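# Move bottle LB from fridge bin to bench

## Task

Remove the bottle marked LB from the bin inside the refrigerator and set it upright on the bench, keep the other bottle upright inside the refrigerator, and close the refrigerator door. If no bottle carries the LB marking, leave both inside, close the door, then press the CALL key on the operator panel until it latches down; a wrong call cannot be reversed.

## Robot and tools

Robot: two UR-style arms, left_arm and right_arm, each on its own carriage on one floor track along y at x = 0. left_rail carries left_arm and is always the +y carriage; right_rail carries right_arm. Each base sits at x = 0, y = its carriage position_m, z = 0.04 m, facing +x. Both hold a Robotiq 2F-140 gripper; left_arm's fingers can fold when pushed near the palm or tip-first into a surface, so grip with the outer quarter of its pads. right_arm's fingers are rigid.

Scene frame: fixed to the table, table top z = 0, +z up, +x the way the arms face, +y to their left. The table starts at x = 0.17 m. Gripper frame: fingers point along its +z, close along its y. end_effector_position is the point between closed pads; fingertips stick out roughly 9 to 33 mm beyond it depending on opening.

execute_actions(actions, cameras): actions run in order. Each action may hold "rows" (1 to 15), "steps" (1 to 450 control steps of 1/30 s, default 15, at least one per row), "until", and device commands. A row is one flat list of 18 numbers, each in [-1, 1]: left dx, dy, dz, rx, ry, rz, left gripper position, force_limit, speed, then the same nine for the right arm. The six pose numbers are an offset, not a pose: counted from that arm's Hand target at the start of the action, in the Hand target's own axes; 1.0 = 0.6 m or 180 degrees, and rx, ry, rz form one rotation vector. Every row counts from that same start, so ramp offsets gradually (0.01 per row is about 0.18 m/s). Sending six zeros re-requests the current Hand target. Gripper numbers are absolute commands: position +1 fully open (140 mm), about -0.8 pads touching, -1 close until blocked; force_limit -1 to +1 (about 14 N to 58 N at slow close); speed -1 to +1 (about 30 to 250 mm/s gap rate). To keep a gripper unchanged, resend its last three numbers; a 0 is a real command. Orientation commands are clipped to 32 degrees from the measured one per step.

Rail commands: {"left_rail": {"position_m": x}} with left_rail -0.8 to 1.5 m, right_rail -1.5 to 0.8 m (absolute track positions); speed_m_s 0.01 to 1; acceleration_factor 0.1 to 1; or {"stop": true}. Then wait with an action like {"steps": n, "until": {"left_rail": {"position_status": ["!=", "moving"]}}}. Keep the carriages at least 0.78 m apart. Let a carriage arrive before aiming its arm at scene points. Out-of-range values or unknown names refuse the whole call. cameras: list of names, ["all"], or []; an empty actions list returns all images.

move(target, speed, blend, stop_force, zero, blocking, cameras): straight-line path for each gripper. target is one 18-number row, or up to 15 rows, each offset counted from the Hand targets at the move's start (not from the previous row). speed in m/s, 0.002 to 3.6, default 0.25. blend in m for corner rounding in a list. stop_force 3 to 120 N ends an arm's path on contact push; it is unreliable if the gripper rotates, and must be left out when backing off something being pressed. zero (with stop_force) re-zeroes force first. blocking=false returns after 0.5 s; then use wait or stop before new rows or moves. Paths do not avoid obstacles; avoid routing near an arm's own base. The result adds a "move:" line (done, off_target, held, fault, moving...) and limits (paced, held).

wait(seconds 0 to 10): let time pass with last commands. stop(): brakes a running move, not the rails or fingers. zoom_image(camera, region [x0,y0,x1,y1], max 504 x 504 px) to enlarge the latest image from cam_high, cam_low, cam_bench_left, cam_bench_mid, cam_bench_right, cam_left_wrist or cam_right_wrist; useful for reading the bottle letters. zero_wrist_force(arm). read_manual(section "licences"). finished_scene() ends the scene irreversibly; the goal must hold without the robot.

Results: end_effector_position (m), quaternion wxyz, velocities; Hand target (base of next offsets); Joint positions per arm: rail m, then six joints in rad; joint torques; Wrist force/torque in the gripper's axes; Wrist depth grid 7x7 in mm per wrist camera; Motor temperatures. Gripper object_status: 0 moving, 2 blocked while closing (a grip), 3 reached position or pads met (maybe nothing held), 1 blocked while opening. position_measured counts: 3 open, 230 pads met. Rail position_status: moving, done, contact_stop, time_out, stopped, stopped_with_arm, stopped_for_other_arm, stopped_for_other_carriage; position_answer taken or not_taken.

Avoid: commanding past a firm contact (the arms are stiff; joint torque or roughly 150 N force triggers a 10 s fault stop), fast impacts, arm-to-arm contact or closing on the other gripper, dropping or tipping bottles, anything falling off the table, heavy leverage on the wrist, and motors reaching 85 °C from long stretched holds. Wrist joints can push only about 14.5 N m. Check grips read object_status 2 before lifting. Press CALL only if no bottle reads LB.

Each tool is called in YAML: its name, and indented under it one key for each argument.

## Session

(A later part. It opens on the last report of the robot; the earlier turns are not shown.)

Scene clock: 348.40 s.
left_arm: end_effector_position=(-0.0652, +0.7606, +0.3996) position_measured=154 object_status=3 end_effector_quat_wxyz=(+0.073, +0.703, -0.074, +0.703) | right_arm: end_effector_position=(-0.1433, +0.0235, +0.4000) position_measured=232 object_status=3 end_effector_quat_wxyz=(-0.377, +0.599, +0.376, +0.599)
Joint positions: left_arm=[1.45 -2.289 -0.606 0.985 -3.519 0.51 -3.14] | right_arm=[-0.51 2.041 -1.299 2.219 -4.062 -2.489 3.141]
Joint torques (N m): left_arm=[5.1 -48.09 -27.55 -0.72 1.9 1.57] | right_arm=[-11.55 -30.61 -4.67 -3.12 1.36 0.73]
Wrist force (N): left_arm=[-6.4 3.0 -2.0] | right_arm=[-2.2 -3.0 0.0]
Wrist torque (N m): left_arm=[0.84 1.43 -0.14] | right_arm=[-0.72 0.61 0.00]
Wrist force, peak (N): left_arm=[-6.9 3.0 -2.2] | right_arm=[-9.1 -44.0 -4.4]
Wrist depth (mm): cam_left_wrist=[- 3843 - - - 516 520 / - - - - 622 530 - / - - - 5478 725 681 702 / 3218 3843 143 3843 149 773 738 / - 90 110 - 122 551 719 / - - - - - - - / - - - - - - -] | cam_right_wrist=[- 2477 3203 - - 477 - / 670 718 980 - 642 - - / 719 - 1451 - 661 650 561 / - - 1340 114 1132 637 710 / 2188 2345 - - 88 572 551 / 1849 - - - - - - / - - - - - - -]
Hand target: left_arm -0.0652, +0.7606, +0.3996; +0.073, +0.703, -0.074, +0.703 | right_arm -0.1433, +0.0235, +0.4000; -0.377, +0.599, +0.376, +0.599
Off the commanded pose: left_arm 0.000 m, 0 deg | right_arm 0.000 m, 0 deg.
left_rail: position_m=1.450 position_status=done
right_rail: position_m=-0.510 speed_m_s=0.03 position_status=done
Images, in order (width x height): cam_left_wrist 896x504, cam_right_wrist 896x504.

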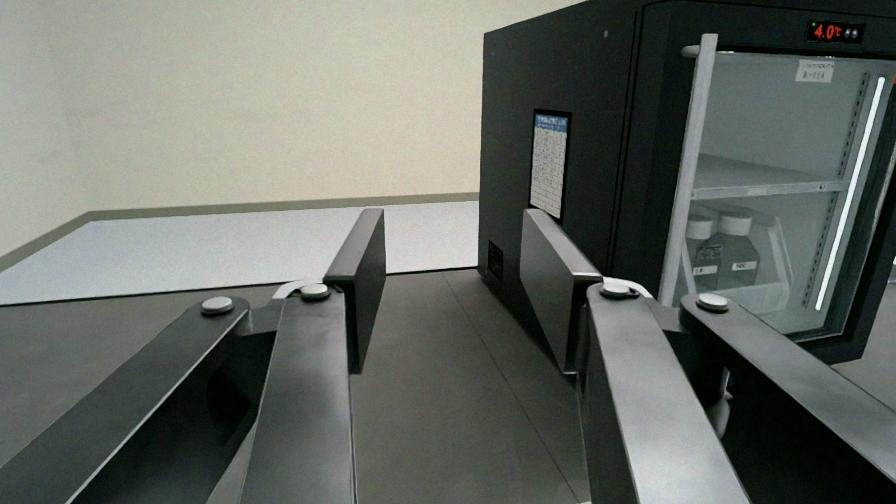

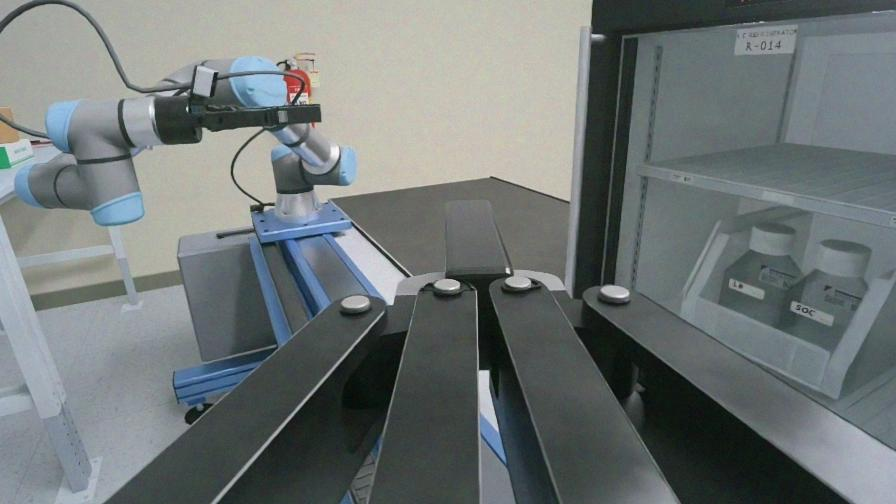

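execute_actions:
  actions:
    - {"right_rail":{"position_m":-0.4,"speed_m_s":0.3},"steps":150,"until":{"all":{"status":"ended"}}}

move:
  target:
    - [0,0,0,0,0,0,-0.2,0,0,0,0,0,0,0,0,-0.2,0,0]
    - [0,0,0,0,0,0,-0.2,0,0,0,0.238,0.53,-0.189,0,0,-0.2,0,0]
    - [0,0,0,0,0,0,-0.2,0,0,0,0.341,0.6835,-0.189,0,0,-0.2,0,0]
  speed: [0.2,0.25,0.08]
  cameras: ["cam_right_wrist"]

Scene clock: 369.03 s.
left_arm: end_effector_position=(-0.0652, +0.7606, +0.3996) position_measured=154 object_status=3 end_effector_quat_wxyz=(+0.073, +0.703, -0.074, +0.703) | right_arm: end_effector_position=(-0.1433, +0.1335, +0.4000) position_measured=232 object_status=3 end_effector_quat_wxyz=(-0.377, +0.599, +0.376, +0.599)
Joint positions: left_arm=[1.45 -2.289 -0.606 0.985 -3.519 0.51 -3.14] | right_arm=[-0.4 2.041 -1.299 2.219 -4.062 -2.489 3.141]
Joint torques (N m): left_arm=[5.57 -49.01 -26.74 -0.68 1.76 1.24] | right_arm=[-8.08 -22.53 -18.06 0.05 0.34 0.7]
Wrist force (N): left_arm=[-6.6 2.7 -2.1] | right_arm=[-2.0 -3.0 -0.1]
Wrist torque (N m): left_arm=[0.77 1.48 -0.15] | right_arm=[-0.72 0.57 -0.01]
Wrist force, peak (N): left_arm=[-6.8 3.1 -2.1] | right_arm=[-2.5 -3.6 0.5]
Wrist depth (mm): cam_left_wrist=[- 5597 4681 - 597 495 561 / - - - - - 524 738 / - 5048 5597 5149 790 705 727 / - 3786 142 3626 143 674 - / - 90 - - 122 - - / - - - - - - - / - - - - - - -] | cam_right_wrist=[2207 2345 - - - 496 - / 602 621 909 - - 560 647 / 619 - 1245 - - 598 551 / - - 1275 114 1216 601 - / 2226 - - - 88 631 - / 1975 - - - - - - / - - - - - - -]
Hand target: left_arm -0.0652, +0.7606, +0.3996; +0.073, +0.703, -0.074, +0.703 | right_arm -0.1433, +0.1335, +0.4000; -0.377, +0.599, +0.376, +0.599
Tool commands: left_gripper/position=-0.2 left_gripper/force_limit=+0.0 left_gripper/speed=+0.0 right_gripper/position=-1.0 right_gripper/force_limit=+0.0 right_gripper/speed=-1.0
Off the commanded pose: left_arm 0.000 m, 0 deg | right_arm 0.000 m, 0 deg.
left_rail: position_m=1.450 position_status=done
right_rail: position_m=-0.400 speed_m_s=0.30 position_status=done

Scene clock: 373.67 s.
left_arm: end_effector_position=(-0.0652, +0.7606, +0.3996) position_measured=154 object_status=3 end_effector_quat_wxyz=(+0.073, +0.703, -0.074, +0.703) | right_arm: end_effector_position=(+0.2187, +0.4143, +0.4001) position_measured=154 object_status=3 end_effector_quat_wxyz=(-0.185, +0.683, +0.185, +0.683)
Joint positions: left_arm=[1.45 -2.289 -0.606 0.985 -3.519 0.51 -3.14] | right_arm=[-0.4 1.443 -0.766 1.291 -3.667 -2.485 3.142]
Joint torques (N m): left_arm=[5.27 -49.79 -27.52 -0.77 1.73 1.44] | right_arm=[-10.98 -44.05 -30.61 0.42 1.22 0.86]
Wrist force (N): left_arm=[-6.4 2.6 -1.9] | right_arm=[-2.4 -2.7 -0.2]
Wrist torque (N m): left_arm=[0.75 1.44 -0.14] | right_arm=[-0.64 0.69 -0.18]
Wrist force, peak (N): left_arm=[-6.9 2.8 -2.0] | right_arm=[-2.3 -3.4 1.2]
Wrist depth (mm): cam_left_wrist=[- - - - 628 495 533 / - 3961 5721 4023 613 - 542 / - - - - 715 650 727 / 3626 3678 142 4023 175 - 766 / - 90 - - 122 - - / - - - 703 - - - / - - - 636 - - -] | cam_right_wrist=[- - - 134 167 - - / - - - 142 173 - - / 2005 - 4863 148 177 500 477 / 2264 - - 158 140 347 341 / - 88 92 168 141 92 259 / - - - 179 - - - / - - - 190 - - -]
Hand target: left_arm -0.0652, +0.7606, +0.3996; +0.073, +0.703, -0.074, +0.703 | right_arm +0.2188, +0.4144, +0.4001; -0.185, +0.683, +0.185, +0.683
Off the commanded pose: left_arm 0.000 m, 0 deg | right_arm 0.000 m, 0 deg.
left_rail: position_m=1.450 position_status=done
right_rail: position_m=-0.400 speed_m_s=0.30 position_status=done
move: done
Images, in order (width x height): cam_right_wrist 896x504.

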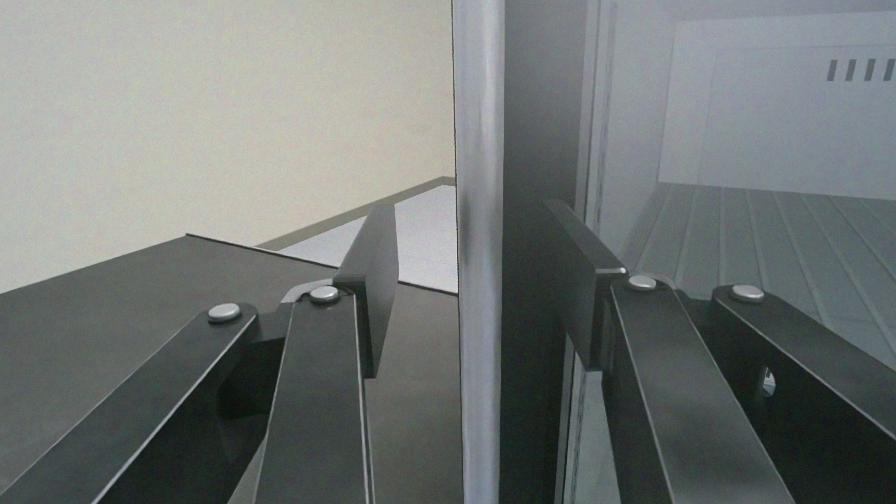

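move:
  target:
    - [0,0,0,0,0,0,-0.2,0,0,0,0.005,0,0,0,0,-0.2,1,-1]
    - [0,0,0,0,0,0,-0.2,0,0,0,0.005,0,0,0,0,-1,1,-1]
  speed: 0.08

wait:
  seconds: 0.6

Scene clock: 380.47 s.
left_arm: end_effector_position=(-0.0652, +0.7606, +0.3996) position_measured=154 object_status=3 end_effector_quat_wxyz=(+0.073, +0.703, -0.074, +0.703) | right_arm: end_effector_position=(+0.2204, +0.4117, +0.4001) position_measured=212 object_status=0 end_effector_quat_wxyz=(-0.185, +0.683, +0.184, +0.683)
Joint positions: left_arm=[1.45 -2.289 -0.606 0.985 -3.519 0.51 -3.14] | right_arm=[-0.4 1.44 -0.771 1.302 -3.672 -2.482 3.142]
Joint torques (N m): left_arm=[7.07 -48.78 -24.6 -0.72 2.15 1.53] | right_arm=[10.32 -52.83 -19.31 1.42 7.03 0.85]
Wrist force (N): left_arm=[-6.3 2.5 -2.2] | right_arm=[-5.4 15.1 -7.7]
Wrist torque (N m): left_arm=[0.73 1.43 -0.14] | right_arm=[-0.98 0.65 0.03]
Wrist force, peak (N): left_arm=[-6.9 2.7 -2.1] | right_arm=[-5.4 15.1 -7.7]
Wrist depth (mm): cam_left_wrist=[- - - - 707 505 542 / - - - - - 477 544 / - - - - 802 664 415 / 2959 4023 142 4221 150 - - / - 90 - - 122 - - / - - - 725 - - - / - - - - - - -] | cam_right_wrist=[- - 3549 135 164 477 451 / 2101 - 4103 142 171 - 473 / 2477 - 3283 148 181 524 - / - - 2653 153 206 348 342 / - - - 112 - 263 246 / 732 - - - - - 209 / - - - - - - -]
Hand target: left_arm -0.0652, +0.7606, +0.3996; +0.073, +0.703, -0.074, +0.703 | right_arm +0.2203, +0.4117, +0.4001; -0.185, +0.683, +0.185, +0.683
Off the commanded pose: left_arm 0.000 m, 0 deg | right_arm 0.000 m, 0 deg.
left_rail: position_m=1.450 position_status=done
right_rail: position_m=-0.400 speed_m_s=0.30 position_status=done
move: done

Scene clock: 381.07 s.
left_arm: end_effector_position=(-0.0652, +0.7606, +0.3996) position_measured=154 object_status=3 end_effector_quat_wxyz=(+0.073, +0.703, -0.074, +0.703) | right_arm: end_effector_position=(+0.2203, +0.4118, +0.4001) position_measured=212 object_status=2 end_effector_quat_wxyz=(-0.185, +0.683, +0.185, +0.683)
Joint positions: left_arm=[1.45 -2.289 -0.606 0.985 -3.519 0.51 -3.14] | right_arm=[-0.4 1.44 -0.771 1.302 -3.672 -2.482 3.142]
Joint torques (N m): left_arm=[6.08 -48.41 -26.37 -0.83 1.68 1.38] | right_arm=[15.23 -49.44 -25.7 1.53 7 1.11]
Wrist force (N): left_arm=[-6.6 2.9 -2.1] | right_arm=[-5.6 16.8 -9.0]
Wrist torque (N m): left_arm=[0.83 1.48 -0.14] | right_arm=[-1.14 0.61 0.02]
Wrist force, peak (N): left_arm=[-6.7 2.8 -2.3] | right_arm=[-5.8 17.0 -8.9]
Wrist depth (mm): cam_left_wrist=[3961 - - - 711 489 554 / - - - - - 513 692 / - - 6436 1010 757 662 681 / 3901 3843 143 3961 143 - 766 / - 90 - 936 122 - 773 / - - - - - - - / - - - - - - -] | cam_right_wrist=[2005 - - 135 162 - - / - 2626 - 142 171 - - / 2550 - - 148 180 491 - / - 1147 2824 153 207 346 343 / 935 - - 112 - 264 246 / - - - - - - 208 / - - - - - - -]
Hand target: left_arm -0.0652, +0.7606, +0.3996; +0.073, +0.703, -0.074, +0.703 | right_arm +0.2203, +0.4118, +0.4001; -0.185, +0.683, +0.185, +0.683
Tool commands: left_gripper/position=-0.2 left_gripper/force_limit=+0.0 left_gripper/speed=+0.0 right_gripper/position=-1.0 right_gripper/force_limit=+1.0 right_gripper/speed=-1.0
Off the commanded pose: left_arm 0.000 m, 0 deg | right_arm 0.000 m, 0 deg.
left_rail: position_m=1.450 position_status=done
right_rail: position_m=-0.400 speed_m_s=0.30 position_status=done
wait: 0.60 s

move:
  target:
    - [0,0,0,0,0,0,-0.2,0,0,0,-0.0447,-0.1905,0.033,0,0,-1,1,-1]
    - [0,0,0,0,0,0,-0.2,0,0,0,-0.0385,-0.386,0.067,0,0,-1,1,-1]
    - [0,0,0,0,0,0,-0.2,0,0,0,0.023,-0.56,0.111,0,0,-1,1,-1]
    - [0,0,0,0,0,0,-0.2,0,0,0,0.124,-0.728,0.156,0,0,-1,1,-1]
  speed: 0.1
  blend: [0.03,0.03,0.03,0]
  cameras: ["cam_right_wrist"]

Scene clock: 395.50 s.
left_arm: end_effector_position=(-0.0652, +0.7606, +0.3996) position_measured=154 object_status=3 end_effector_quat_wxyz=(+0.073, +0.703, -0.074, +0.703) | right_arm: end_effector_position=(-0.1192, +0.1273, +0.3999) position_measured=212 object_status=2 end_effector_quat_wxyz=(-0.345, +0.617, +0.344, +0.617)
Joint positions: left_arm=[1.45 -2.289 -0.606 0.985 -3.519 0.51 -3.14] | right_arm=[-0.4 2.04 -1.282 2.192 -4.053 -2.592 3.141]
Joint torques (N m): left_arm=[7.67 -47.92 -26.63 -0.96 2.08 1.18] | right_arm=[-2.59 -44.35 -4.38 -7.12 -9.49 -1.95]
Wrist force (N): left_arm=[-6.7 2.6 -2.1] | right_arm=[-16.0 -26.3 -2.1]
Wrist torque (N m): left_arm=[0.76 1.50 -0.14] | right_arm=[0.03 0.36 0.22]
Wrist force, peak (N): left_arm=[-6.9 2.8 -2.2] | right_arm=[-11.5 -54.7 -2.1]
Wrist depth (mm): cam_left_wrist=[- - - 5851 757 - - / - - 6130 5478 - - - / - - 4681 - 723 703 748 / 3527 3576 142 4153 143 844 - / - 90 - - 122 - - / - - - 736 - - - / - - - - - - -] | cam_right_wrist=[2387 - 2824 168 - - - / 577 826 2501 176 - - 698 / 2207 1239 1233 184 1451 572 548 / 594 1361 1333 137 - - 624 / 2084 - - 112 - - - / 1903 - - - - - - / - - - - - - -]
Hand target: left_arm -0.0652, +0.7606, +0.3996; +0.073, +0.703, -0.074, +0.703 | right_arm -0.1193, +0.1272, +0.4000; -0.345, +0.617, +0.345, +0.617
Off the commanded pose: left_arm 0.000 m, 0 deg | right_arm 0.000 m, 0 deg.
left_rail: position_m=1.450 position_status=done
right_rail: position_m=-0.400 speed_m_s=0.30 position_status=done
move: done
Images, in order (width x height): cam_right_wrist 896x504.

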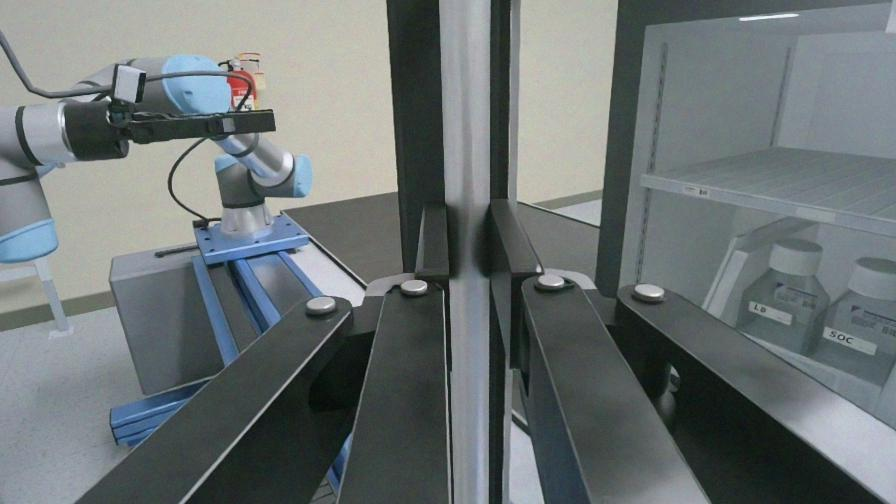

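move:
  target: [0.083,-0.278,0.188,-0.072,0,0,1,0,0,0,0,0,0,0,0,-1,1,-1]
  speed: 0.3

execute_actions:
  actions:
    - {"left_rail":{"position_m":1.0,"speed_m_s":0.4},"steps":150,"until":{"left_rail":{"position_status":["!=","moving"]}}}
  cameras: ["cam_left_wrist","cam_right_wrist"]

Scene clock: 404.37 s.
left_arm: end_effector_position=(+0.0797, +0.9003, +0.4497) position_measured=3 object_status=3 end_effector_quat_wxyz=(+0.152, +0.690, -0.153, +0.691) | right_arm: end_effector_position=(-0.1193, +0.1272, +0.4000) position_measured=212 object_status=2 end_effector_quat_wxyz=(-0.345, +0.617, +0.345, +0.617)
Joint positions: left_arm=[1.45 -2.312 -1.223 1.92 -3.84 0.307 -3.139] | right_arm=[-0.4 2.04 -1.282 2.192 -4.053 -2.592 3.141]
Joint torques (N m): left_arm=[-9.95 -38 -12 2.7 -2.26 -0.99] | right_arm=[-3.5 -42.64 -7.05 -6.66 -6.32 -0.64]
Wrist force (N): left_arm=[-6.7 2.6 -2.1] | right_arm=[-16.8 -23.9 -2.0]
Wrist torque (N m): left_arm=[0.76 1.56 -0.14] | right_arm=[0.01 0.39 0.22]
Wrist force, peak (N): left_arm=[-7.3 4.4 -3.1] | right_arm=[-16.2 -25.8 -2.1]
Wrist depth (mm): cam_left_wrist=[3626 3786 3626 - - - 3102 / 3576 2926 5048 - 676 552 748 / - - - - 738 612 795 / 3344 131 4087 3626 828 143 792 / - 120 2959 1010 - 133 93 / - - - - 771 - - / - - 640 - - - -] | cam_right_wrist=[- 941 - 167 - - - / 768 770 1099 176 622 - 700 / 836 1147 1275 183 3862 609 551 / - - 1300 136 648 - - / 2345 - - 112 - - - / 1975 - - - - - - / - - - - - - -]
Hand target: left_arm +0.0797, +0.9004, +0.4497; +0.152, +0.690, -0.153, +0.691 | right_arm -0.1193, +0.1272, +0.4000; -0.345, +0.617, +0.345, +0.617
Off the commanded pose: left_arm 0.000 m, 0 deg | right_arm 0.000 m, 0 deg.
left_rail: position_m=1.450 position_status=done
right_rail: position_m=-0.400 speed_m_s=0.30 position_status=done
move: done

Scene clock: 406.50 s.
left_arm: end_effector_position=(+0.0797, +0.4503, +0.4497) position_measured=3 object_status=3 end_effector_quat_wxyz=(+0.152, +0.690, -0.153, +0.691) | right_arm: end_effector_position=(-0.1193, +0.1272, +0.4000) position_measured=212 object_status=2 end_effector_quat_wxyz=(-0.345, +0.617, +0.345, +0.617)
Joint positions: left_arm=[1 -2.312 -1.223 1.92 -3.84 0.306 -3.139] | right_arm=[-0.4 2.04 -1.282 2.192 -4.053 -2.592 3.141]
Joint torques (N m): left_arm=[-6.84 -33.84 -16.85 1.39 -0.19 -1.2] | right_arm=[-2.53 -42.51 -5.95 -6.58 -6.49 -0.39]
Wrist force (N): left_arm=[-6.6 2.5 -2.0] | right_arm=[-16.7 -24.2 -2.3]
Wrist torque (N m): left_arm=[0.74 1.54 -0.14] | right_arm=[-0.04 0.36 0.22]
Wrist force, peak (N): left_arm=[-6.8 3.3 -1.6] | right_arm=[-16.9 -24.5 -2.0]
Wrist depth (mm): cam_left_wrist=[- - 318 312 364 3731 363 / - 4517 332 - 664 520 2861 / - - 364 812 764 580 3388 / 4023 131 501 540 596 133 1523 / - 121 - 625 - 133 91 / - - - 637 667 - - / - - 433 547 - 572 -] | cam_right_wrist=[- 462 653 167 - - - / 410 420 425 176 3367 - 725 / 450 480 861 152 - 568 555 / - 1026 921 137 - - 491 / 2207 1509 - 112 - - - / 1876 - - - - - - / - - - - - - -]
Hand target: left_arm +0.0797, +0.4503, +0.4497; +0.152, +0.690, -0.153, +0.691 | right_arm -0.1193, +0.1272, +0.4000; -0.345, +0.617, +0.345, +0.617
Tool commands: left_gripper/position=+1.0 left_gripper/force_limit=+0.0 left_gripper/speed=+0.0 right_gripper/position=-1.0 right_gripper/force_limit=+1.0 right_gripper/speed=-1.0
Off the commanded pose: left_arm 0.000 m, 0 deg | right_arm 0.000 m, 0 deg.
left_rail: position_m=1.000 speed_m_s=0.40 position_status=done
right_rail: position_m=-0.400 speed_m_s=0.30 position_status=done
Images, in order (width x height): cam_left_wrist 896x504, cam_right_wrist 896x504.

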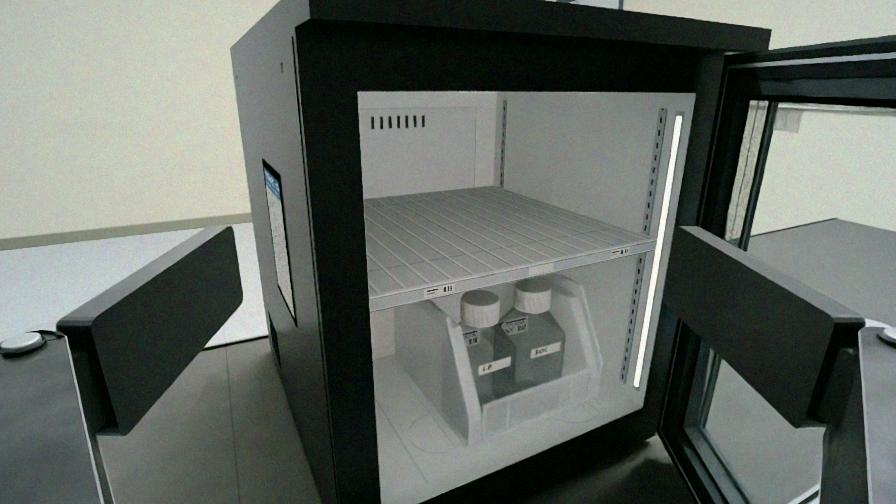

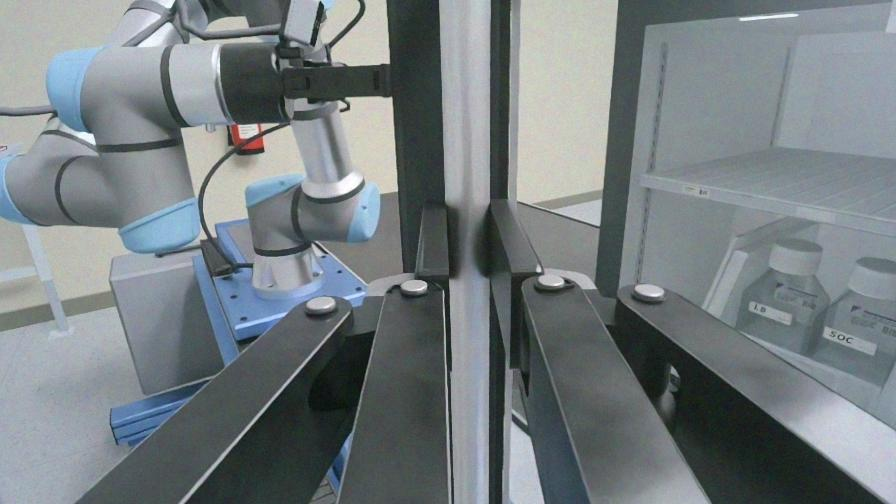

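move:
  target: [-0.2,0.153,0.145,0.083,0,0,0.2,0,0,0,0,0,0,0,0,-1,1,-1]
  speed: 0.2
  cameras: ["cam_left_wrist"]

Scene clock: 441.20 s.
left_arm: end_effector_position=(+0.1200, +0.3306, +0.3296) position_measured=104 object_status=3 end_effector_quat_wxyz=(+0.061, +0.704, -0.062, +0.705) | right_arm: end_effector_position=(-0.1193, +0.1272, +0.4000) position_measured=212 object_status=2 end_effector_quat_wxyz=(-0.345, +0.617, +0.345, +0.617)
Joint positions: left_arm=[1 -2.074 -0.702 1.384 -3.822 0.329 -3.141] | right_arm=[-0.4 2.04 -1.282 2.192 -4.053 -2.592 3.141]
Joint torques (N m): left_arm=[8.05 -44.06 -23.73 2.59 2.18 1.6] | right_arm=[-2.81 -42.79 -6.34 -6.07 -7.42 0.26]
Wrist force (N): left_arm=[-6.4 2.6 -2.1] | right_arm=[-16.4 -24.2 -1.9]
Wrist torque (N m): left_arm=[0.77 1.44 -0.25] | right_arm=[-0.04 0.30 0.21]
Wrist force, peak (N): left_arm=[-7.9 3.7 -1.7] | right_arm=[-17.0 -24.5 -1.8]
Wrist depth (mm): cam_left_wrist=[3344 - 422 - - 423 - / - 4291 - - 585 453 - / - - 366 373 395 415 - / 3626 3576 - - 141 445 384 / - - 572 - 128 94 85 / - - 466 467 449 - 91 / - - - - - - -] | cam_right_wrist=[- 501 516 167 2854 - - / 2345 483 562 176 - - - / 446 438 668 184 - 625 549 / 298 308 331 137 372 - - / 353 310 95 112 - - 700 / 332 - - - - - - / - - - - - - -]
Hand target: left_arm +0.1200, +0.3306, +0.3296; +0.061, +0.704, -0.062, +0.705 | right_arm -0.1193, +0.1272, +0.4000; -0.345, +0.617, +0.345, +0.617
Off the commanded pose: left_arm 0.000 m, 0 deg | right_arm 0.000 m, 0 deg.
left_rail: position_m=1.000 speed_m_s=0.40 position_status=done
right_rail: position_m=-0.400 speed_m_s=0.30 position_status=done
move: done
Images, in order (width x height): cam_left_wrist 896x504.

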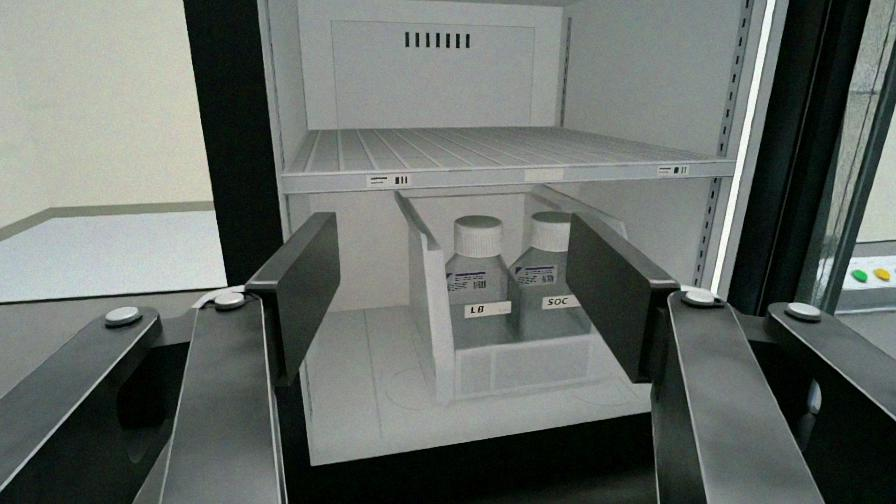

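zoom_image:
  camera: "cam_left_wrist"
  region: [380, 160, 640, 420]

Scaled by 1.938.

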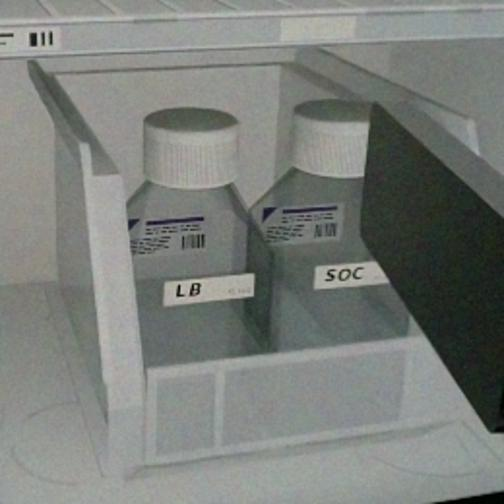

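move:
  target: [-0.156,0.06,0.298,0.028,0,0,-0.03,0,0,0,0,0,0,0,0,-1,1,-1]
  speed: 0.15
  cameras: ["cam_left_wrist"]

Scene clock: 471.87 s.
left_arm: end_effector_position=(+0.2899, +0.2644, +0.2360) position_measured=132 object_status=3 end_effector_quat_wxyz=(+0.030, +0.706, -0.031, +0.707) | right_arm: end_effector_position=(-0.1193, +0.1272, +0.4000) position_measured=212 object_status=2 end_effector_quat_wxyz=(-0.345, +0.617, +0.345, +0.617)
Joint positions: left_arm=[1 -1.788 -0.425 1.089 -3.801 0.131 -3.144] | right_arm=[-0.4 2.04 -1.282 2.192 -4.053 -2.592 3.141]
Joint torques (N m): left_arm=[8.32 -50.98 -23.48 -2.17 -2.22 1.47] | right_arm=[-1.9 -43.39 -6.13 -5.44 -8.22 0.18]
Wrist force (N): left_arm=[-6.7 3.0 -2.2] | right_arm=[-16.7 -24.1 -2.0]
Wrist torque (N m): left_arm=[0.84 1.51 -0.25] | right_arm=[-0.03 0.37 0.22]
Wrist force, peak (N): left_arm=[-7.3 2.8 -0.9] | right_arm=[-16.9 -24.7 -2.3]
Wrist depth (mm): cam_left_wrist=[- 158 194 194 190 183 189 / - - - 448 - 359 300 / 191 376 - 244 258 267 273 / 188 - 151 471 149 250 277 / - - 206 385 149 98 264 / - - 212 212 216 - - / - - 260 250 - - -] | cam_right_wrist=[- 2304 - 167 - 521 - / - 2575 526 176 - - 712 / - 2736 511 154 - 573 552 / - 440 459 136 414 - 621 / - - 101 112 - 426 686 / - - - - - - - / - - - - - - -]
Hand target: left_arm +0.2899, +0.2644, +0.2359; +0.030, +0.706, -0.031, +0.707 | right_arm -0.1193, +0.1272, +0.4000; -0.345, +0.617, +0.345, +0.617
Off the commanded pose: left_arm 0.000 m, 0 deg | right_arm 0.000 m, 0 deg.
left_rail: position_m=1.000 speed_m_s=0.40 position_status=done
right_rail: position_m=-0.400 speed_m_s=0.30 position_status=done
move: done
Images, in order (width x height): cam_left_wrist 896x504.

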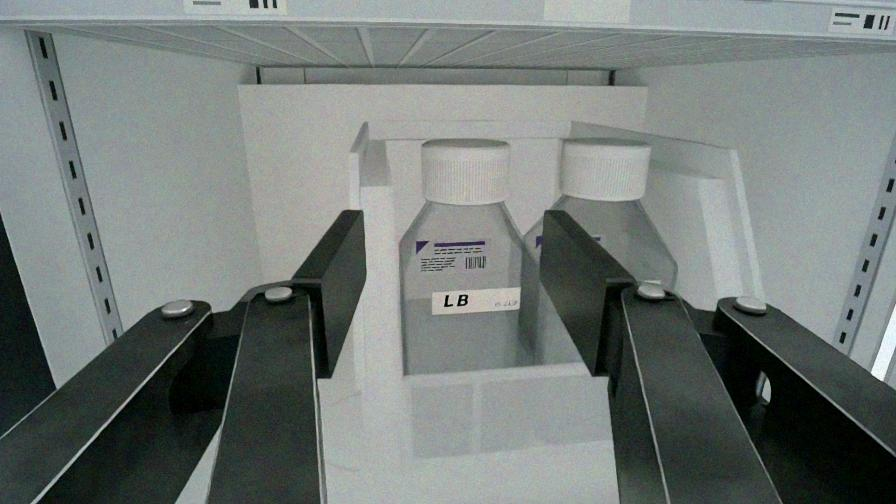

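move:
  target:
    - [0.005,0.018,0.06,0,0,0,-0.03,0,0,0,0,0,0,0,0,-1,1,-1]
    - [0.005,0.018,0.155,0,0,0,-0.03,0,0,0,0,0,0,0,0,-1,1,-1]
  speed: 0.06
  stop_force: 6
  cameras: ["cam_left_wrist"]

Scene clock: 501.13 s.
left_arm: end_effector_position=(+0.3817, +0.2456, +0.2390) position_measured=132 object_status=3 end_effector_quat_wxyz=(+0.030, +0.706, -0.031, +0.706) | right_arm: end_effector_position=(-0.1193, +0.1272, +0.4000) position_measured=212 object_status=2 end_effector_quat_wxyz=(-0.345, +0.617, +0.345, +0.617)
Joint positions: left_arm=[1 -1.656 -0.383 0.986 -3.728 -0.001 -3.155] | right_arm=[-0.4 2.04 -1.282 2.192 -4.053 -2.592 3.141]
Joint torques (N m): left_arm=[9.88 -52.22 -25.83 0.29 -2.05 1.38] | right_arm=[-7.37 -43.54 -6.95 -4.67 -6.36 0.33]
Wrist force (N): left_arm=[-5.9 4.0 -4.0] | right_arm=[-17.3 -24.6 -2.1]
Wrist torque (N m): left_arm=[0.94 1.47 -0.16] | right_arm=[-0.04 0.42 0.22]
Wrist force, peak (N): left_arm=[-5.6 7.2 -5.8] | right_arm=[-17.9 -25.6 -2.1]
Wrist depth (mm): cam_left_wrist=[159 165 167 167 163 157 153 / - - - 353 - - 269 / - - 225 151 355 169 231 / - - 133 152 149 164 165 / - 102 128 394 149 95 156 / - 105 135 336 337 - - / - 260 132 260 - - -] | cam_right_wrist=[- - 2824 167 - - - / - - 2824 176 573 - 691 / - - 517 183 - 608 558 / - - 884 137 1132 455 - / 2575 - - 112 - 422 486 / - - - - - - - / - - - - - - -]
Hand target: left_arm +0.3817, +0.2456, +0.2390; +0.030, +0.706, -0.031, +0.707 | right_arm -0.1193, +0.1272, +0.4000; -0.345, +0.617, +0.345, +0.617
Off the commanded pose: left_arm 0.000 m, 0 deg | right_arm 0.000 m, 0 deg.
left_rail: position_m=1.000 speed_m_s=0.40 position_status=done
right_rail: position_m=-0.400 speed_m_s=0.30 position_status=done
move: done
Images, in order (width x height): cam_left_wrist 896x504.

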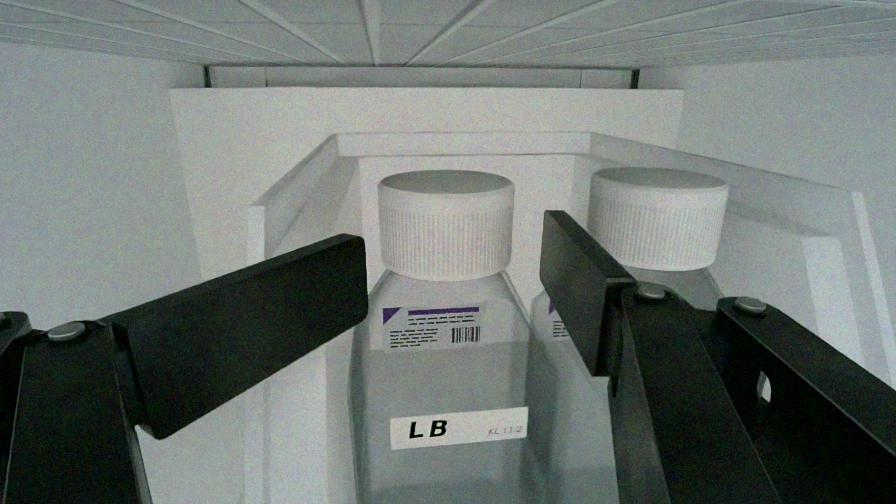

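move:
  target: [0,0,-0.09,0,0,0,-0.03,0,0,0,0,0,0,0,0,-1,1,-1]
  speed: 0.08
  cameras: ["cam_left_wrist"]

Scene clock: 512.90 s.
left_arm: end_effector_position=(+0.3281, +0.2503, +0.2389) position_measured=132 object_status=3 end_effector_quat_wxyz=(+0.030, +0.706, -0.031, +0.707) | right_arm: end_effector_position=(-0.1193, +0.1272, +0.4000) position_measured=212 object_status=2 end_effector_quat_wxyz=(-0.345, +0.617, +0.345, +0.617)
Joint positions: left_arm=[1 -1.731 -0.399 1.022 -3.757 0.074 -3.147] | right_arm=[-0.4 2.04 -1.282 2.192 -4.053 -2.592 3.141]
Joint torques (N m): left_arm=[-11.2 -64.53 -13.24 -2.13 2.08 1.18] | right_arm=[-19.28 -43.53 -13.64 -4.02 -6.35 0.21]
Wrist force (N): left_arm=[-6.8 2.7 -2.3] | right_arm=[-17.1 -24.9 -2.0]
Wrist torque (N m): left_arm=[0.77 1.51 -0.25] | right_arm=[-0.07 0.38 0.22]
Wrist force, peak (N): left_arm=[-6.6 5.4 -2.5] | right_arm=[-17.2 -25.2 -2.1]
Wrist depth (mm): cam_left_wrist=[159 222 166 167 162 157 150 / - - - 397 425 350 - / - - 295 200 212 235 - / - - - 432 149 236 258 / - - 190 209 149 98 95 / - - 180 327 336 - - / - - 174 177 - - -] | cam_right_wrist=[1931 - - 167 - 600 - / - - 506 176 3367 - 725 / - 2454 489 184 3647 577 559 / 2525 1501 456 136 441 428 614 / 2304 1484 95 112 - 422 495 / 1862 - - - - - - / - - - - - - -]
Hand target: left_arm +0.3279, +0.2503, +0.2389; +0.030, +0.706, -0.031, +0.707 | right_arm -0.1193, +0.1272, +0.4000; -0.345, +0.617, +0.345, +0.617
Off the commanded pose: left_arm 0.000 m, 0 deg | right_arm 0.000 m, 0 deg.
left_rail: position_m=1.000 speed_m_s=0.40 position_status=done
right_rail: position_m=-0.400 speed_m_s=0.30 position_status=done
move: done
Images, in order (width x height): cam_left_wrist 896x504.

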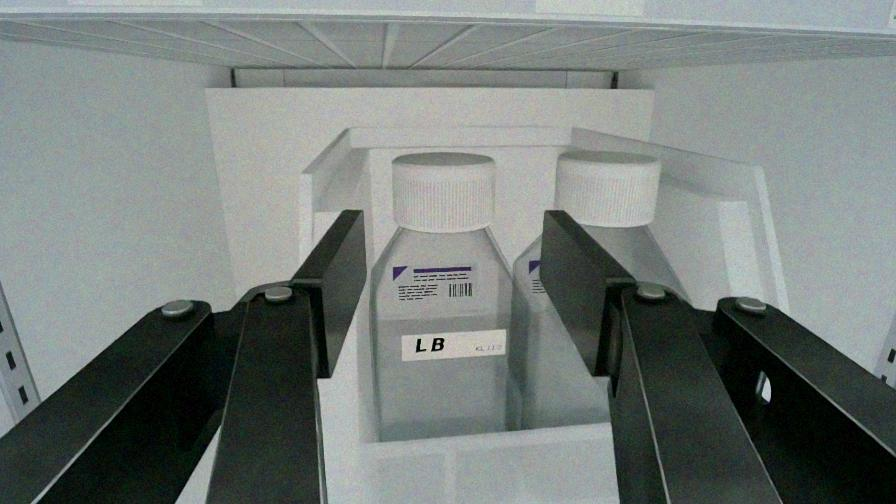

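move:
  target:
    - [0.013,-0.003,0,0,0,0,-0.14,0,0,0,0,0,0,0,0,-1,1,-1]
    - [0.013,-0.003,0.045,0,0,0,-0.14,0,0,0,0,0,0,0,0,-1,1,-1]
  speed: 0.06
  cameras: ["cam_left_wrist"]

Scene clock: 523.53 s.
left_arm: end_effector_position=(+0.3547, +0.2498, +0.2468) position_measured=146 object_status=3 end_effector_quat_wxyz=(+0.030, +0.706, -0.031, +0.707) | right_arm: end_effector_position=(-0.1193, +0.1272, +0.4000) position_measured=212 object_status=2 end_effector_quat_wxyz=(-0.345, +0.617, +0.345, +0.617)
Joint positions: left_arm=[1 -1.694 -0.409 1.018 -3.741 0.037 -3.15] | right_arm=[-0.4 2.04 -1.282 2.192 -4.053 -2.592 3.141]
Joint torques (N m): left_arm=[8.22 -52.76 -25.89 1.78 -1.97 -1.25] | right_arm=[-19.39 -43.2 -19.05 -3.5 -6.33 0.07]
Wrist force (N): left_arm=[-6.7 3.0 -2.0] | right_arm=[-16.8 -24.8 -2.1]
Wrist torque (N m): left_arm=[0.83 1.49 -0.13] | right_arm=[-0.04 0.33 0.21]
Wrist force, peak (N): left_arm=[-7.0 2.9 -2.7] | right_arm=[-17.5 -24.9 -2.2]
Wrist depth (mm): cam_left_wrist=[120 102 127 109 122 116 121 / - - - - - 340 - / - - - 186 384 243 256 / - 384 162 181 185 209 245 / - 90 125 - - - - / - - 189 313 - - - / - - - 282 - - -] | cam_right_wrist=[- - - 167 3164 531 706 / - - - 176 2626 - 761 / - - 488 183 633 571 547 / 2680 - 463 137 631 444 463 / 2304 - - 112 - 414 - / 1945 - - - - - - / - - - - - - -]
Hand target: left_arm +0.3549, +0.2497, +0.2468; +0.030, +0.706, -0.031, +0.707 | right_arm -0.1193, +0.1272, +0.4000; -0.345, +0.617, +0.345, +0.617
Off the commanded pose: left_arm 0.000 m, 0 deg | right_arm 0.000 m, 0 deg.
left_rail: position_m=1.000 speed_m_s=0.40 position_status=done
right_rail: position_m=-0.400 speed_m_s=0.30 position_status=done
move: done
Images, in order (width x height): cam_left_wrist 896x504.

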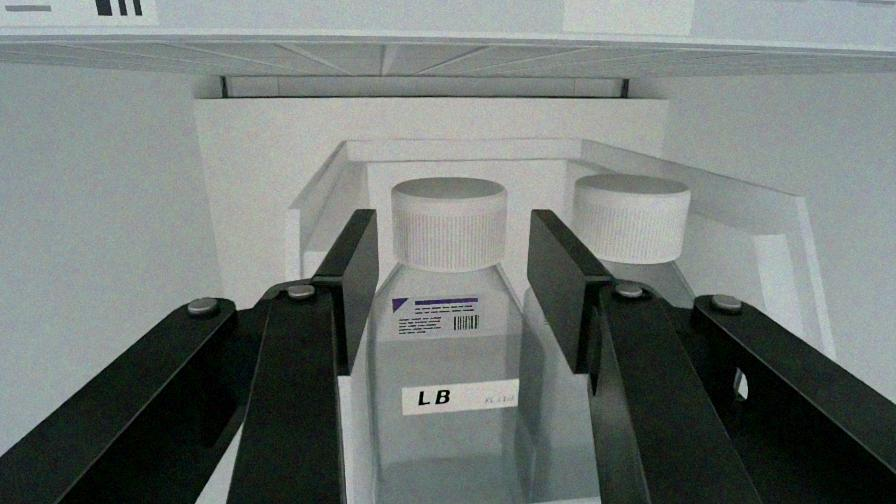

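move:
  target: [0,-0.002,0.053,0,0,0,-0.14,0,0,0,0,0,0,0,0,-1,1,-1]
  speed: 0.05
  cameras: ["cam_left_wrist"]

Scene clock: 528.67 s.
left_arm: end_effector_position=(+0.3865, +0.2482, +0.2468) position_measured=146 object_status=3 end_effector_quat_wxyz=(+0.030, +0.706, -0.031, +0.706) end_effector_velocity=(+0.001, -0.001, +0.000) end_effector_angular_velocity=(+0.003, +0.000, +0.000) | right_arm: end_effector_position=(-0.1193, +0.1272, +0.4000) position_measured=212 object_status=2 end_effector_quat_wxyz=(-0.345, +0.617, +0.345, +0.617)
Joint positions: left_arm=[1 -1.649 -0.401 0.999 -3.726 -0.007 -3.155] | right_arm=[-0.4 2.04 -1.282 2.192 -4.053 -2.592 3.141]
Joint velocities: left_arm=[0 0.002 0.002 -0.004 0 -0.002 0.005] | right_arm=[within noise]
Joint torques (N m): left_arm=[7.99 -52.61 -26.82 0.88 -2.44 1.31] | right_arm=[-19.6 -42.94 -19.6 -3.55 -6.26 -0.02]
Wrist force (N): left_arm=[-6.5 2.7 -2.2] | right_arm=[-17.0 -24.7 -2.3]
Wrist torque (N m): left_arm=[0.77 1.45 -0.18] | right_arm=[-0.03 0.38 0.21]
Wrist force, peak (N): left_arm=[-6.8 3.0 -2.6] | right_arm=[-17.2 -25.1 -1.8]
Wrist depth (mm): cam_left_wrist=[- 123 93 92 123 120 109 / 237 296 - - - 352 261 / - - 301 348 342 239 244 / - - 148 147 161 159 169 / - 90 - 151 - 103 158 / - - 214 347 - - - / - - - 158 - - -] | cam_right_wrist=[- - 3647 167 3242 619 - / 2707 - 2525 175 - 698 - / 2324 - 500 184 - 573 547 / - - 887 136 - 452 474 / 2005 - - 112 - 424 - / 1931 - - - - - - / - - - - - - -]
Hand target: left_arm +0.3867, +0.2482, +0.2468; +0.030, +0.706, -0.031, +0.707 | right_arm -0.1193, +0.1272, +0.4000; -0.345, +0.617, +0.345, +0.617
Off the commanded pose: left_arm 0.000 m, 0 deg | right_arm 0.000 m, 0 deg.
left_rail: position_m=1.000 speed_m_s=0.40 position_status=done
right_rail: position_m=-0.400 speed_m_s=0.30 position_status=done
move: done
Images, in order (width x height): cam_left_wrist 896x504.

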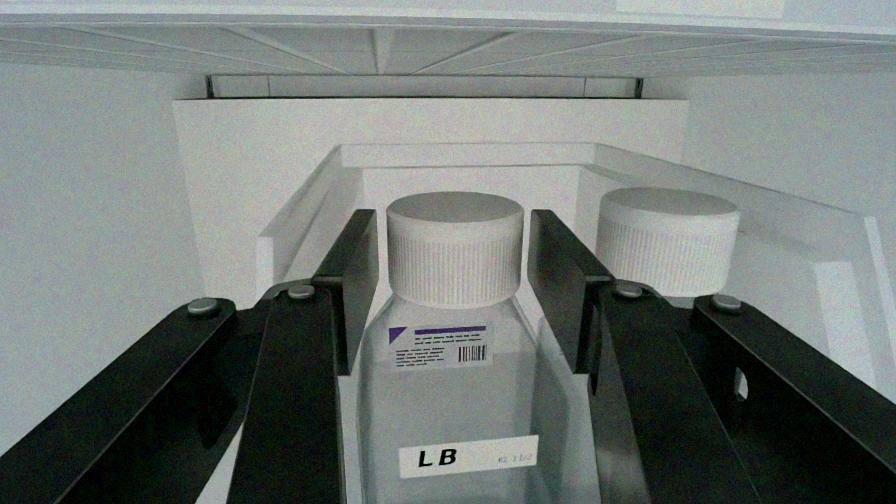

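move:
  target: [0,0,0,0,0,0,-1,0.1,-1,0,0,0,0,0,0,-1,1,-1]

wait:
  seconds: 1
  cameras: ["cam_left_wrist"]

Scene clock: 536.77 s.
left_arm: end_effector_position=(+0.3867, +0.2482, +0.2468) position_measured=161 object_status=0 end_effector_quat_wxyz=(+0.030, +0.706, -0.031, +0.706) | right_arm: end_effector_position=(-0.1193, +0.1272, +0.4000) position_measured=212 object_status=2 end_effector_quat_wxyz=(-0.345, +0.617, +0.345, +0.617)
Joint positions: left_arm=[1 -1.649 -0.4 0.999 -3.726 -0.008 -3.154] | right_arm=[-0.4 2.04 -1.282 2.192 -4.053 -2.592 3.141]
Joint torques (N m): left_arm=[6.6 -54.84 -25.78 -1.98 0.03 1.6] | right_arm=[-18.72 -42.04 -19.8 -3.58 -6.36 -0.2]
Wrist force (N): left_arm=[-5.3 3.9 -3.5] | right_arm=[-17.2 -24.6 -1.8]
Wrist torque (N m): left_arm=[0.73 1.39 -0.48] | right_arm=[-0.03 0.39 0.22]
Wrist force, peak (N): left_arm=[-6.9 3.3 -2.4] | right_arm=[-17.2 -25.0 -2.0]
Wrist depth (mm): cam_left_wrist=[- 123 92 92 123 120 109 / - - - - 356 338 260 / - 349 232 181 354 293 241 / - - 148 147 162 159 172 / - 90 108 223 - 186 159 / - - - 332 - - 153 / - - - 260 - - -] | cam_right_wrist=[1917 - - 167 - 660 - / - - 540 176 - 723 727 / - - 513 183 4168 571 549 / - - 481 139 - 444 615 / 2188 - 95 112 - 422 - / 1931 - - - - - - / - - - - - - -]
Hand target: left_arm +0.3867, +0.2482, +0.2468; +0.030, +0.706, -0.031, +0.706 | right_arm -0.1193, +0.1272, +0.4000; -0.345, +0.617, +0.345, +0.617
Off the commanded pose: left_arm 0.000 m, 0 deg | right_arm 0.000 m, 0 deg.
left_rail: position_m=1.000 speed_m_s=0.40 position_status=done
right_rail: position_m=-0.400 speed_m_s=0.30 position_status=done
move: done

Scene clock: 537.77 s.
left_arm: end_effector_position=(+0.3867, +0.2482, +0.2468) position_measured=161 object_status=2 end_effector_quat_wxyz=(+0.030, +0.706, -0.031, +0.706) | right_arm: end_effector_position=(-0.1193, +0.1272, +0.4000) position_measured=212 object_status=2 end_effector_quat_wxyz=(-0.345, +0.617, +0.345, +0.617)
Joint positions: left_arm=[1 -1.649 -0.4 0.999 -3.726 -0.008 -3.154] | right_arm=[-0.4 2.04 -1.282 2.192 -4.053 -2.592 3.141]
Joint torques (N m): left_arm=[6.39 -53.26 -24.13 -1.64 2.1 1.68] | right_arm=[-18.71 -42.56 -19.99 -3.67 -6.41 -0.12]
Wrist force (N): left_arm=[-5.4 3.9 -3.4] | right_arm=[-17.0 -24.4 -1.7]
Wrist torque (N m): left_arm=[0.75 1.42 -0.48] | right_arm=[0.01 0.35 0.22]
Wrist force, peak (N): left_arm=[-5.6 4.0 -3.3] | right_arm=[-17.4 -24.7 -1.8]
Wrist depth (mm): cam_left_wrist=[- 123 92 92 123 120 109 / - 319 - - - 359 250 / - 337 339 345 357 226 252 / - - 144 147 162 159 176 / - 89 107 367 - 185 159 / - - - 350 - - 153 / - - - 260 - - -] | cam_right_wrist=[- - - 167 - - - / - - 553 175 3367 616 - / - - 508 183 637 577 548 / - 2575 893 137 407 453 486 / 2135 - 95 112 - 424 - / 1960 - - - - - - / - - - - - - -]
Hand target: left_arm +0.3867, +0.2482, +0.2468; +0.030, +0.706, -0.031, +0.706 | right_arm -0.1193, +0.1272, +0.4000; -0.345, +0.617, +0.345, +0.617
Tool commands: left_gripper/position=-1.0 left_gripper/force_limit=+0.1 left_gripper/speed=-1.0 right_gripper/position=-1.0 right_gripper/force_limit=+1.0 right_gripper/speed=-1.0
Off the commanded pose: left_arm 0.000 m, 0 deg | right_arm 0.000 m, 0 deg.
left_rail: position_m=1.000 speed_m_s=0.40 position_status=done
right_rail: position_m=-0.400 speed_m_s=0.30 position_status=done
wait: 1.00 s
Images, in order (width x height): cam_left_wrist 896x504.

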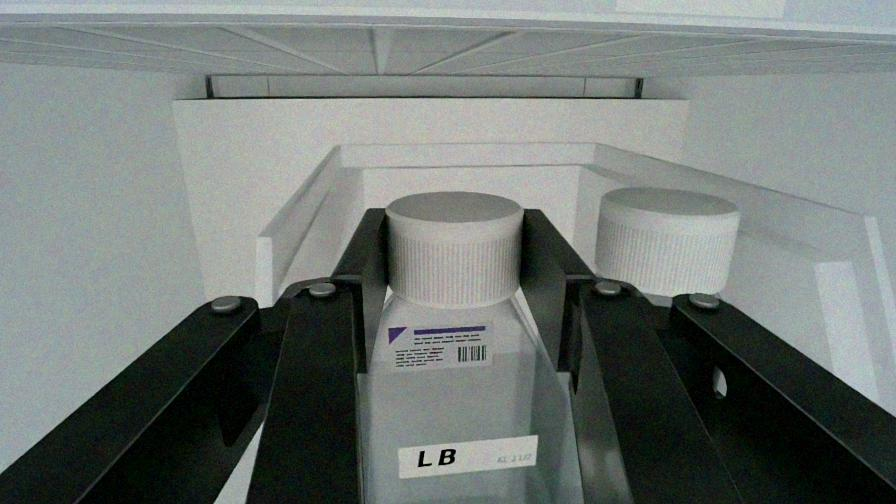

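move:
  target: [0.0367,0,0,0,0,0,-1,0.1,-1,0,0,0,0,0,0,-1,1,-1]
  speed: 0.05
  cameras: ["cam_left_wrist"]

Scene clock: 561.53 s.
left_arm: end_effector_position=(+0.3867, +0.2482, +0.2686) position_measured=161 object_status=2 end_effector_quat_wxyz=(+0.030, +0.706, -0.031, +0.706) | right_arm: end_effector_position=(-0.1193, +0.1272, +0.4000) position_measured=212 object_status=2 end_effector_quat_wxyz=(-0.345, +0.617, +0.345, +0.617)
Joint positions: left_arm=[1 -1.649 -0.43 0.997 -3.711 -0.008 -3.138] | right_arm=[-0.4 2.04 -1.282 2.192 -4.053 -2.592 3.141]
Joint torques (N m): left_arm=[0.29 -66.09 -26.54 1.7 1.88 1.63] | right_arm=[-18.89 -41.25 -19.89 -3.43 -6.43 -0.25]
Wrist force (N): left_arm=[-10.6 2.7 -2.1] | right_arm=[-16.7 -24.9 -2.0]
Wrist torque (N m): left_arm=[0.79 1.43 -0.25] | right_arm=[-0.06 0.39 0.21]
Wrist force, peak (N): left_arm=[-11.5 2.8 -2.3] | right_arm=[-17.4 -25.0 -1.9]
Wrist depth (mm): cam_left_wrist=[- - - - 456 350 257 / - 77 79 82 85 90 92 / - 271 - 179 368 323 253 / - 309 - 147 149 184 234 / 230 89 107 222 - - 168 / - - - 374 - - - / - - - 158 - - -] | cam_right_wrist=[- 2170 - 167 2984 571 - / 1989 2135 562 176 3920 644 736 / 2409 2477 499 184 3862 575 554 / 2068 1492 893 137 388 436 495 / 1931 - - 112 - 522 719 / 1862 - - - - - - / - - - - - - -]
Hand target: left_arm +0.3867, +0.2481, +0.2688; +0.030, +0.706, -0.031, +0.706 | right_arm -0.1193, +0.1272, +0.4000; -0.345, +0.617, +0.345, +0.617
Off the commanded pose: left_arm 0.000 m, 0 deg | right_arm 0.000 m, 0 deg.
left_rail: position_m=1.000 speed_m_s=0.40 position_status=done
right_rail: position_m=-0.400 speed_m_s=0.30 position_status=done
move: done
Images, in order (width x height): cam_left_wrist 896x504.

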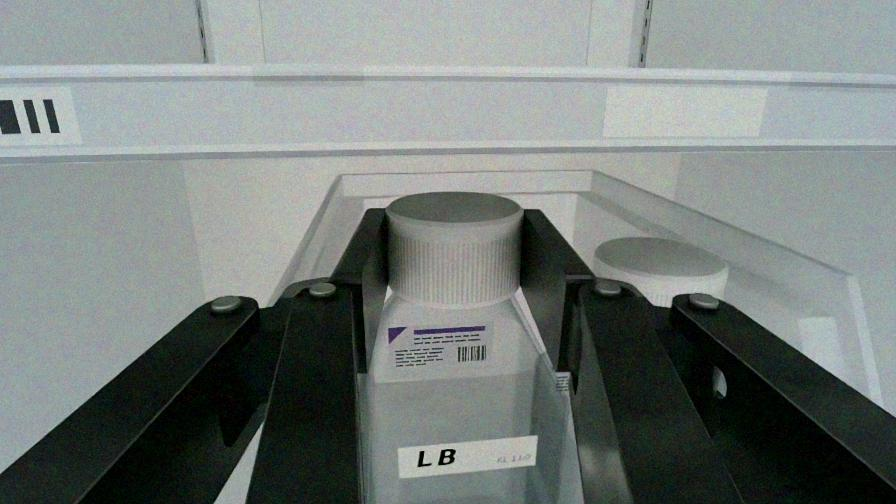

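move:
  target:
    - [-0.004,0.0078,-0.0896,0,0.111,0,-1,0.1,-1,0,0,0,0,0,0,-1,1,-1]
    - [-0.002,0.0125,-0.1433,0,0.222,0,-1,0.1,-1,0,0,0,0,0,0,-1,1,-1]
  speed: 0.08
  blend: [0.02,0]
  cameras: ["cam_left_wrist","cam_right_wrist"]

Scene clock: 572.70 s.
left_arm: end_effector_position=(+0.3067, +0.2481, +0.2673) position_measured=161 object_status=2 end_effector_quat_wxyz=(+0.038, +0.454, -0.020, +0.890) | right_arm: end_effector_position=(-0.1193, +0.1272, +0.4000) position_measured=212 object_status=2 end_effector_quat_wxyz=(-0.345, +0.617, +0.345, +0.617)
Joint positions: left_arm=[1 -1.677 -0.463 1.376 -2.51 0.628 -4.678] | right_arm=[-0.4 2.04 -1.282 2.192 -4.053 -2.592 3.141]
Joint torques (N m): left_arm=[-11.07 -63.21 -12.97 -5.83 0.87 1.75] | right_arm=[-18.05 -41.38 -19.15 -3.74 -6.7 -0.31]
Wrist force (N): left_arm=[-10.0 2.9 -4.8] | right_arm=[-16.7 -24.6 -1.9]
Wrist torque (N m): left_arm=[0.86 1.13 -0.23] | right_arm=[0.00 0.40 0.21]
Wrist force, peak (N): left_arm=[-11.1 4.8 -3.3] | right_arm=[-17.1 -25.4 -2.2]
Wrist depth (mm): cam_left_wrist=[208 297 370 - - 344 269 / - - - 489 466 327 269 / 175 179 187 193 201 212 218 / 215 265 244 147 229 280 255 / - 91 107 470 - 308 256 / - - - - - - 234 / - - - 147 - - -] | cam_right_wrist=[2084 - - 167 - - - / - 1931 540 176 - - 686 / 2525 - 518 184 3455 605 556 / - 2575 506 136 384 670 454 / 2245 - 95 112 - 433 - / 1903 - - - - - 479 / - - - - - - -]
Hand target: left_arm +0.3067, +0.2481, +0.2673; +0.038, +0.454, -0.020, +0.890 (not the last commanded pose) | right_arm -0.1193, +0.1272, +0.4000; -0.345, +0.617, +0.345, +0.617
Off the commanded pose: left_arm 0.006 m, 4 deg | right_arm 0.000 m, 0 deg.
left_rail: position_m=1.000 speed_m_s=0.40 position_status=done
right_rail: position_m=-0.400 speed_m_s=0.30 position_status=done
move: held (left_arm; a check stopped the path); path passed 1 of 2 targets; limits=held
pose unreachable (left arm): on one or more control steps of this call, first in action 0 (counted from 0), this arm could not follow its commanded pose, so it was not sent that pose on those steps. It may still have moved: this result reports where it is.
cause: moving toward the commanded pose would bring a part of the arm (just beyond joint 6 (wrist 2)) too close to the robot's own body.
Images, in order (width x height): cam_left_wrist 896x504, cam_right_wrist 896x504.

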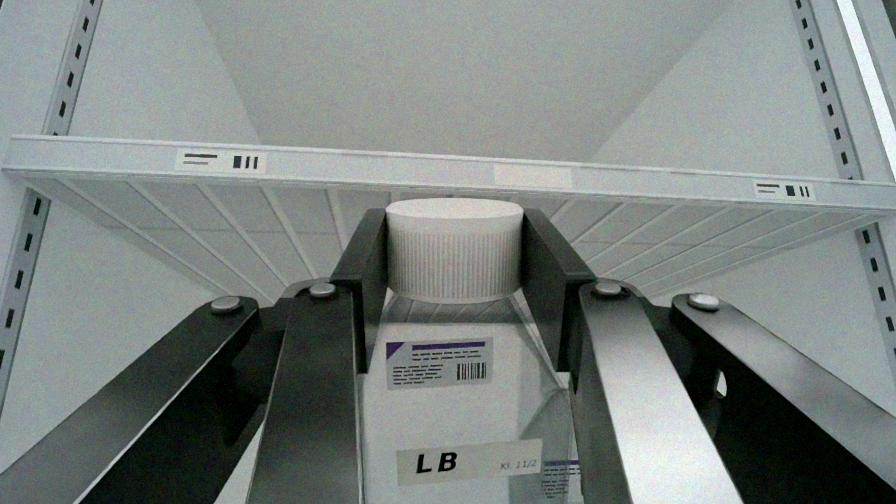

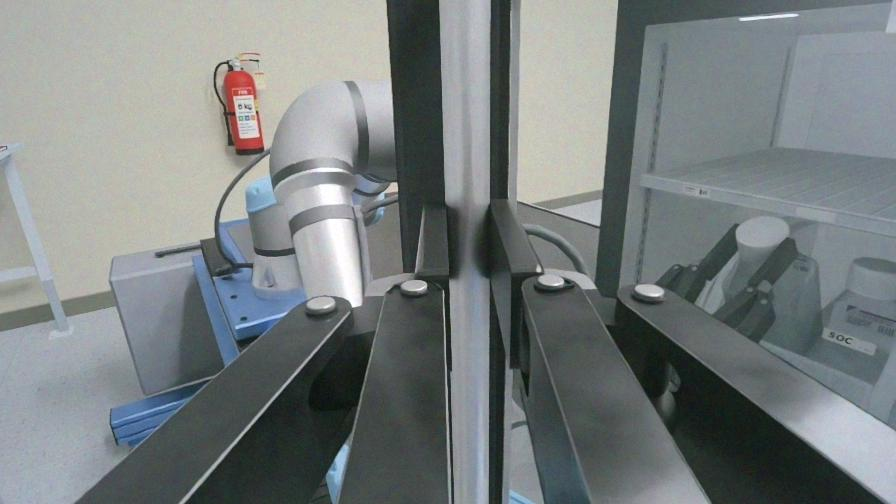

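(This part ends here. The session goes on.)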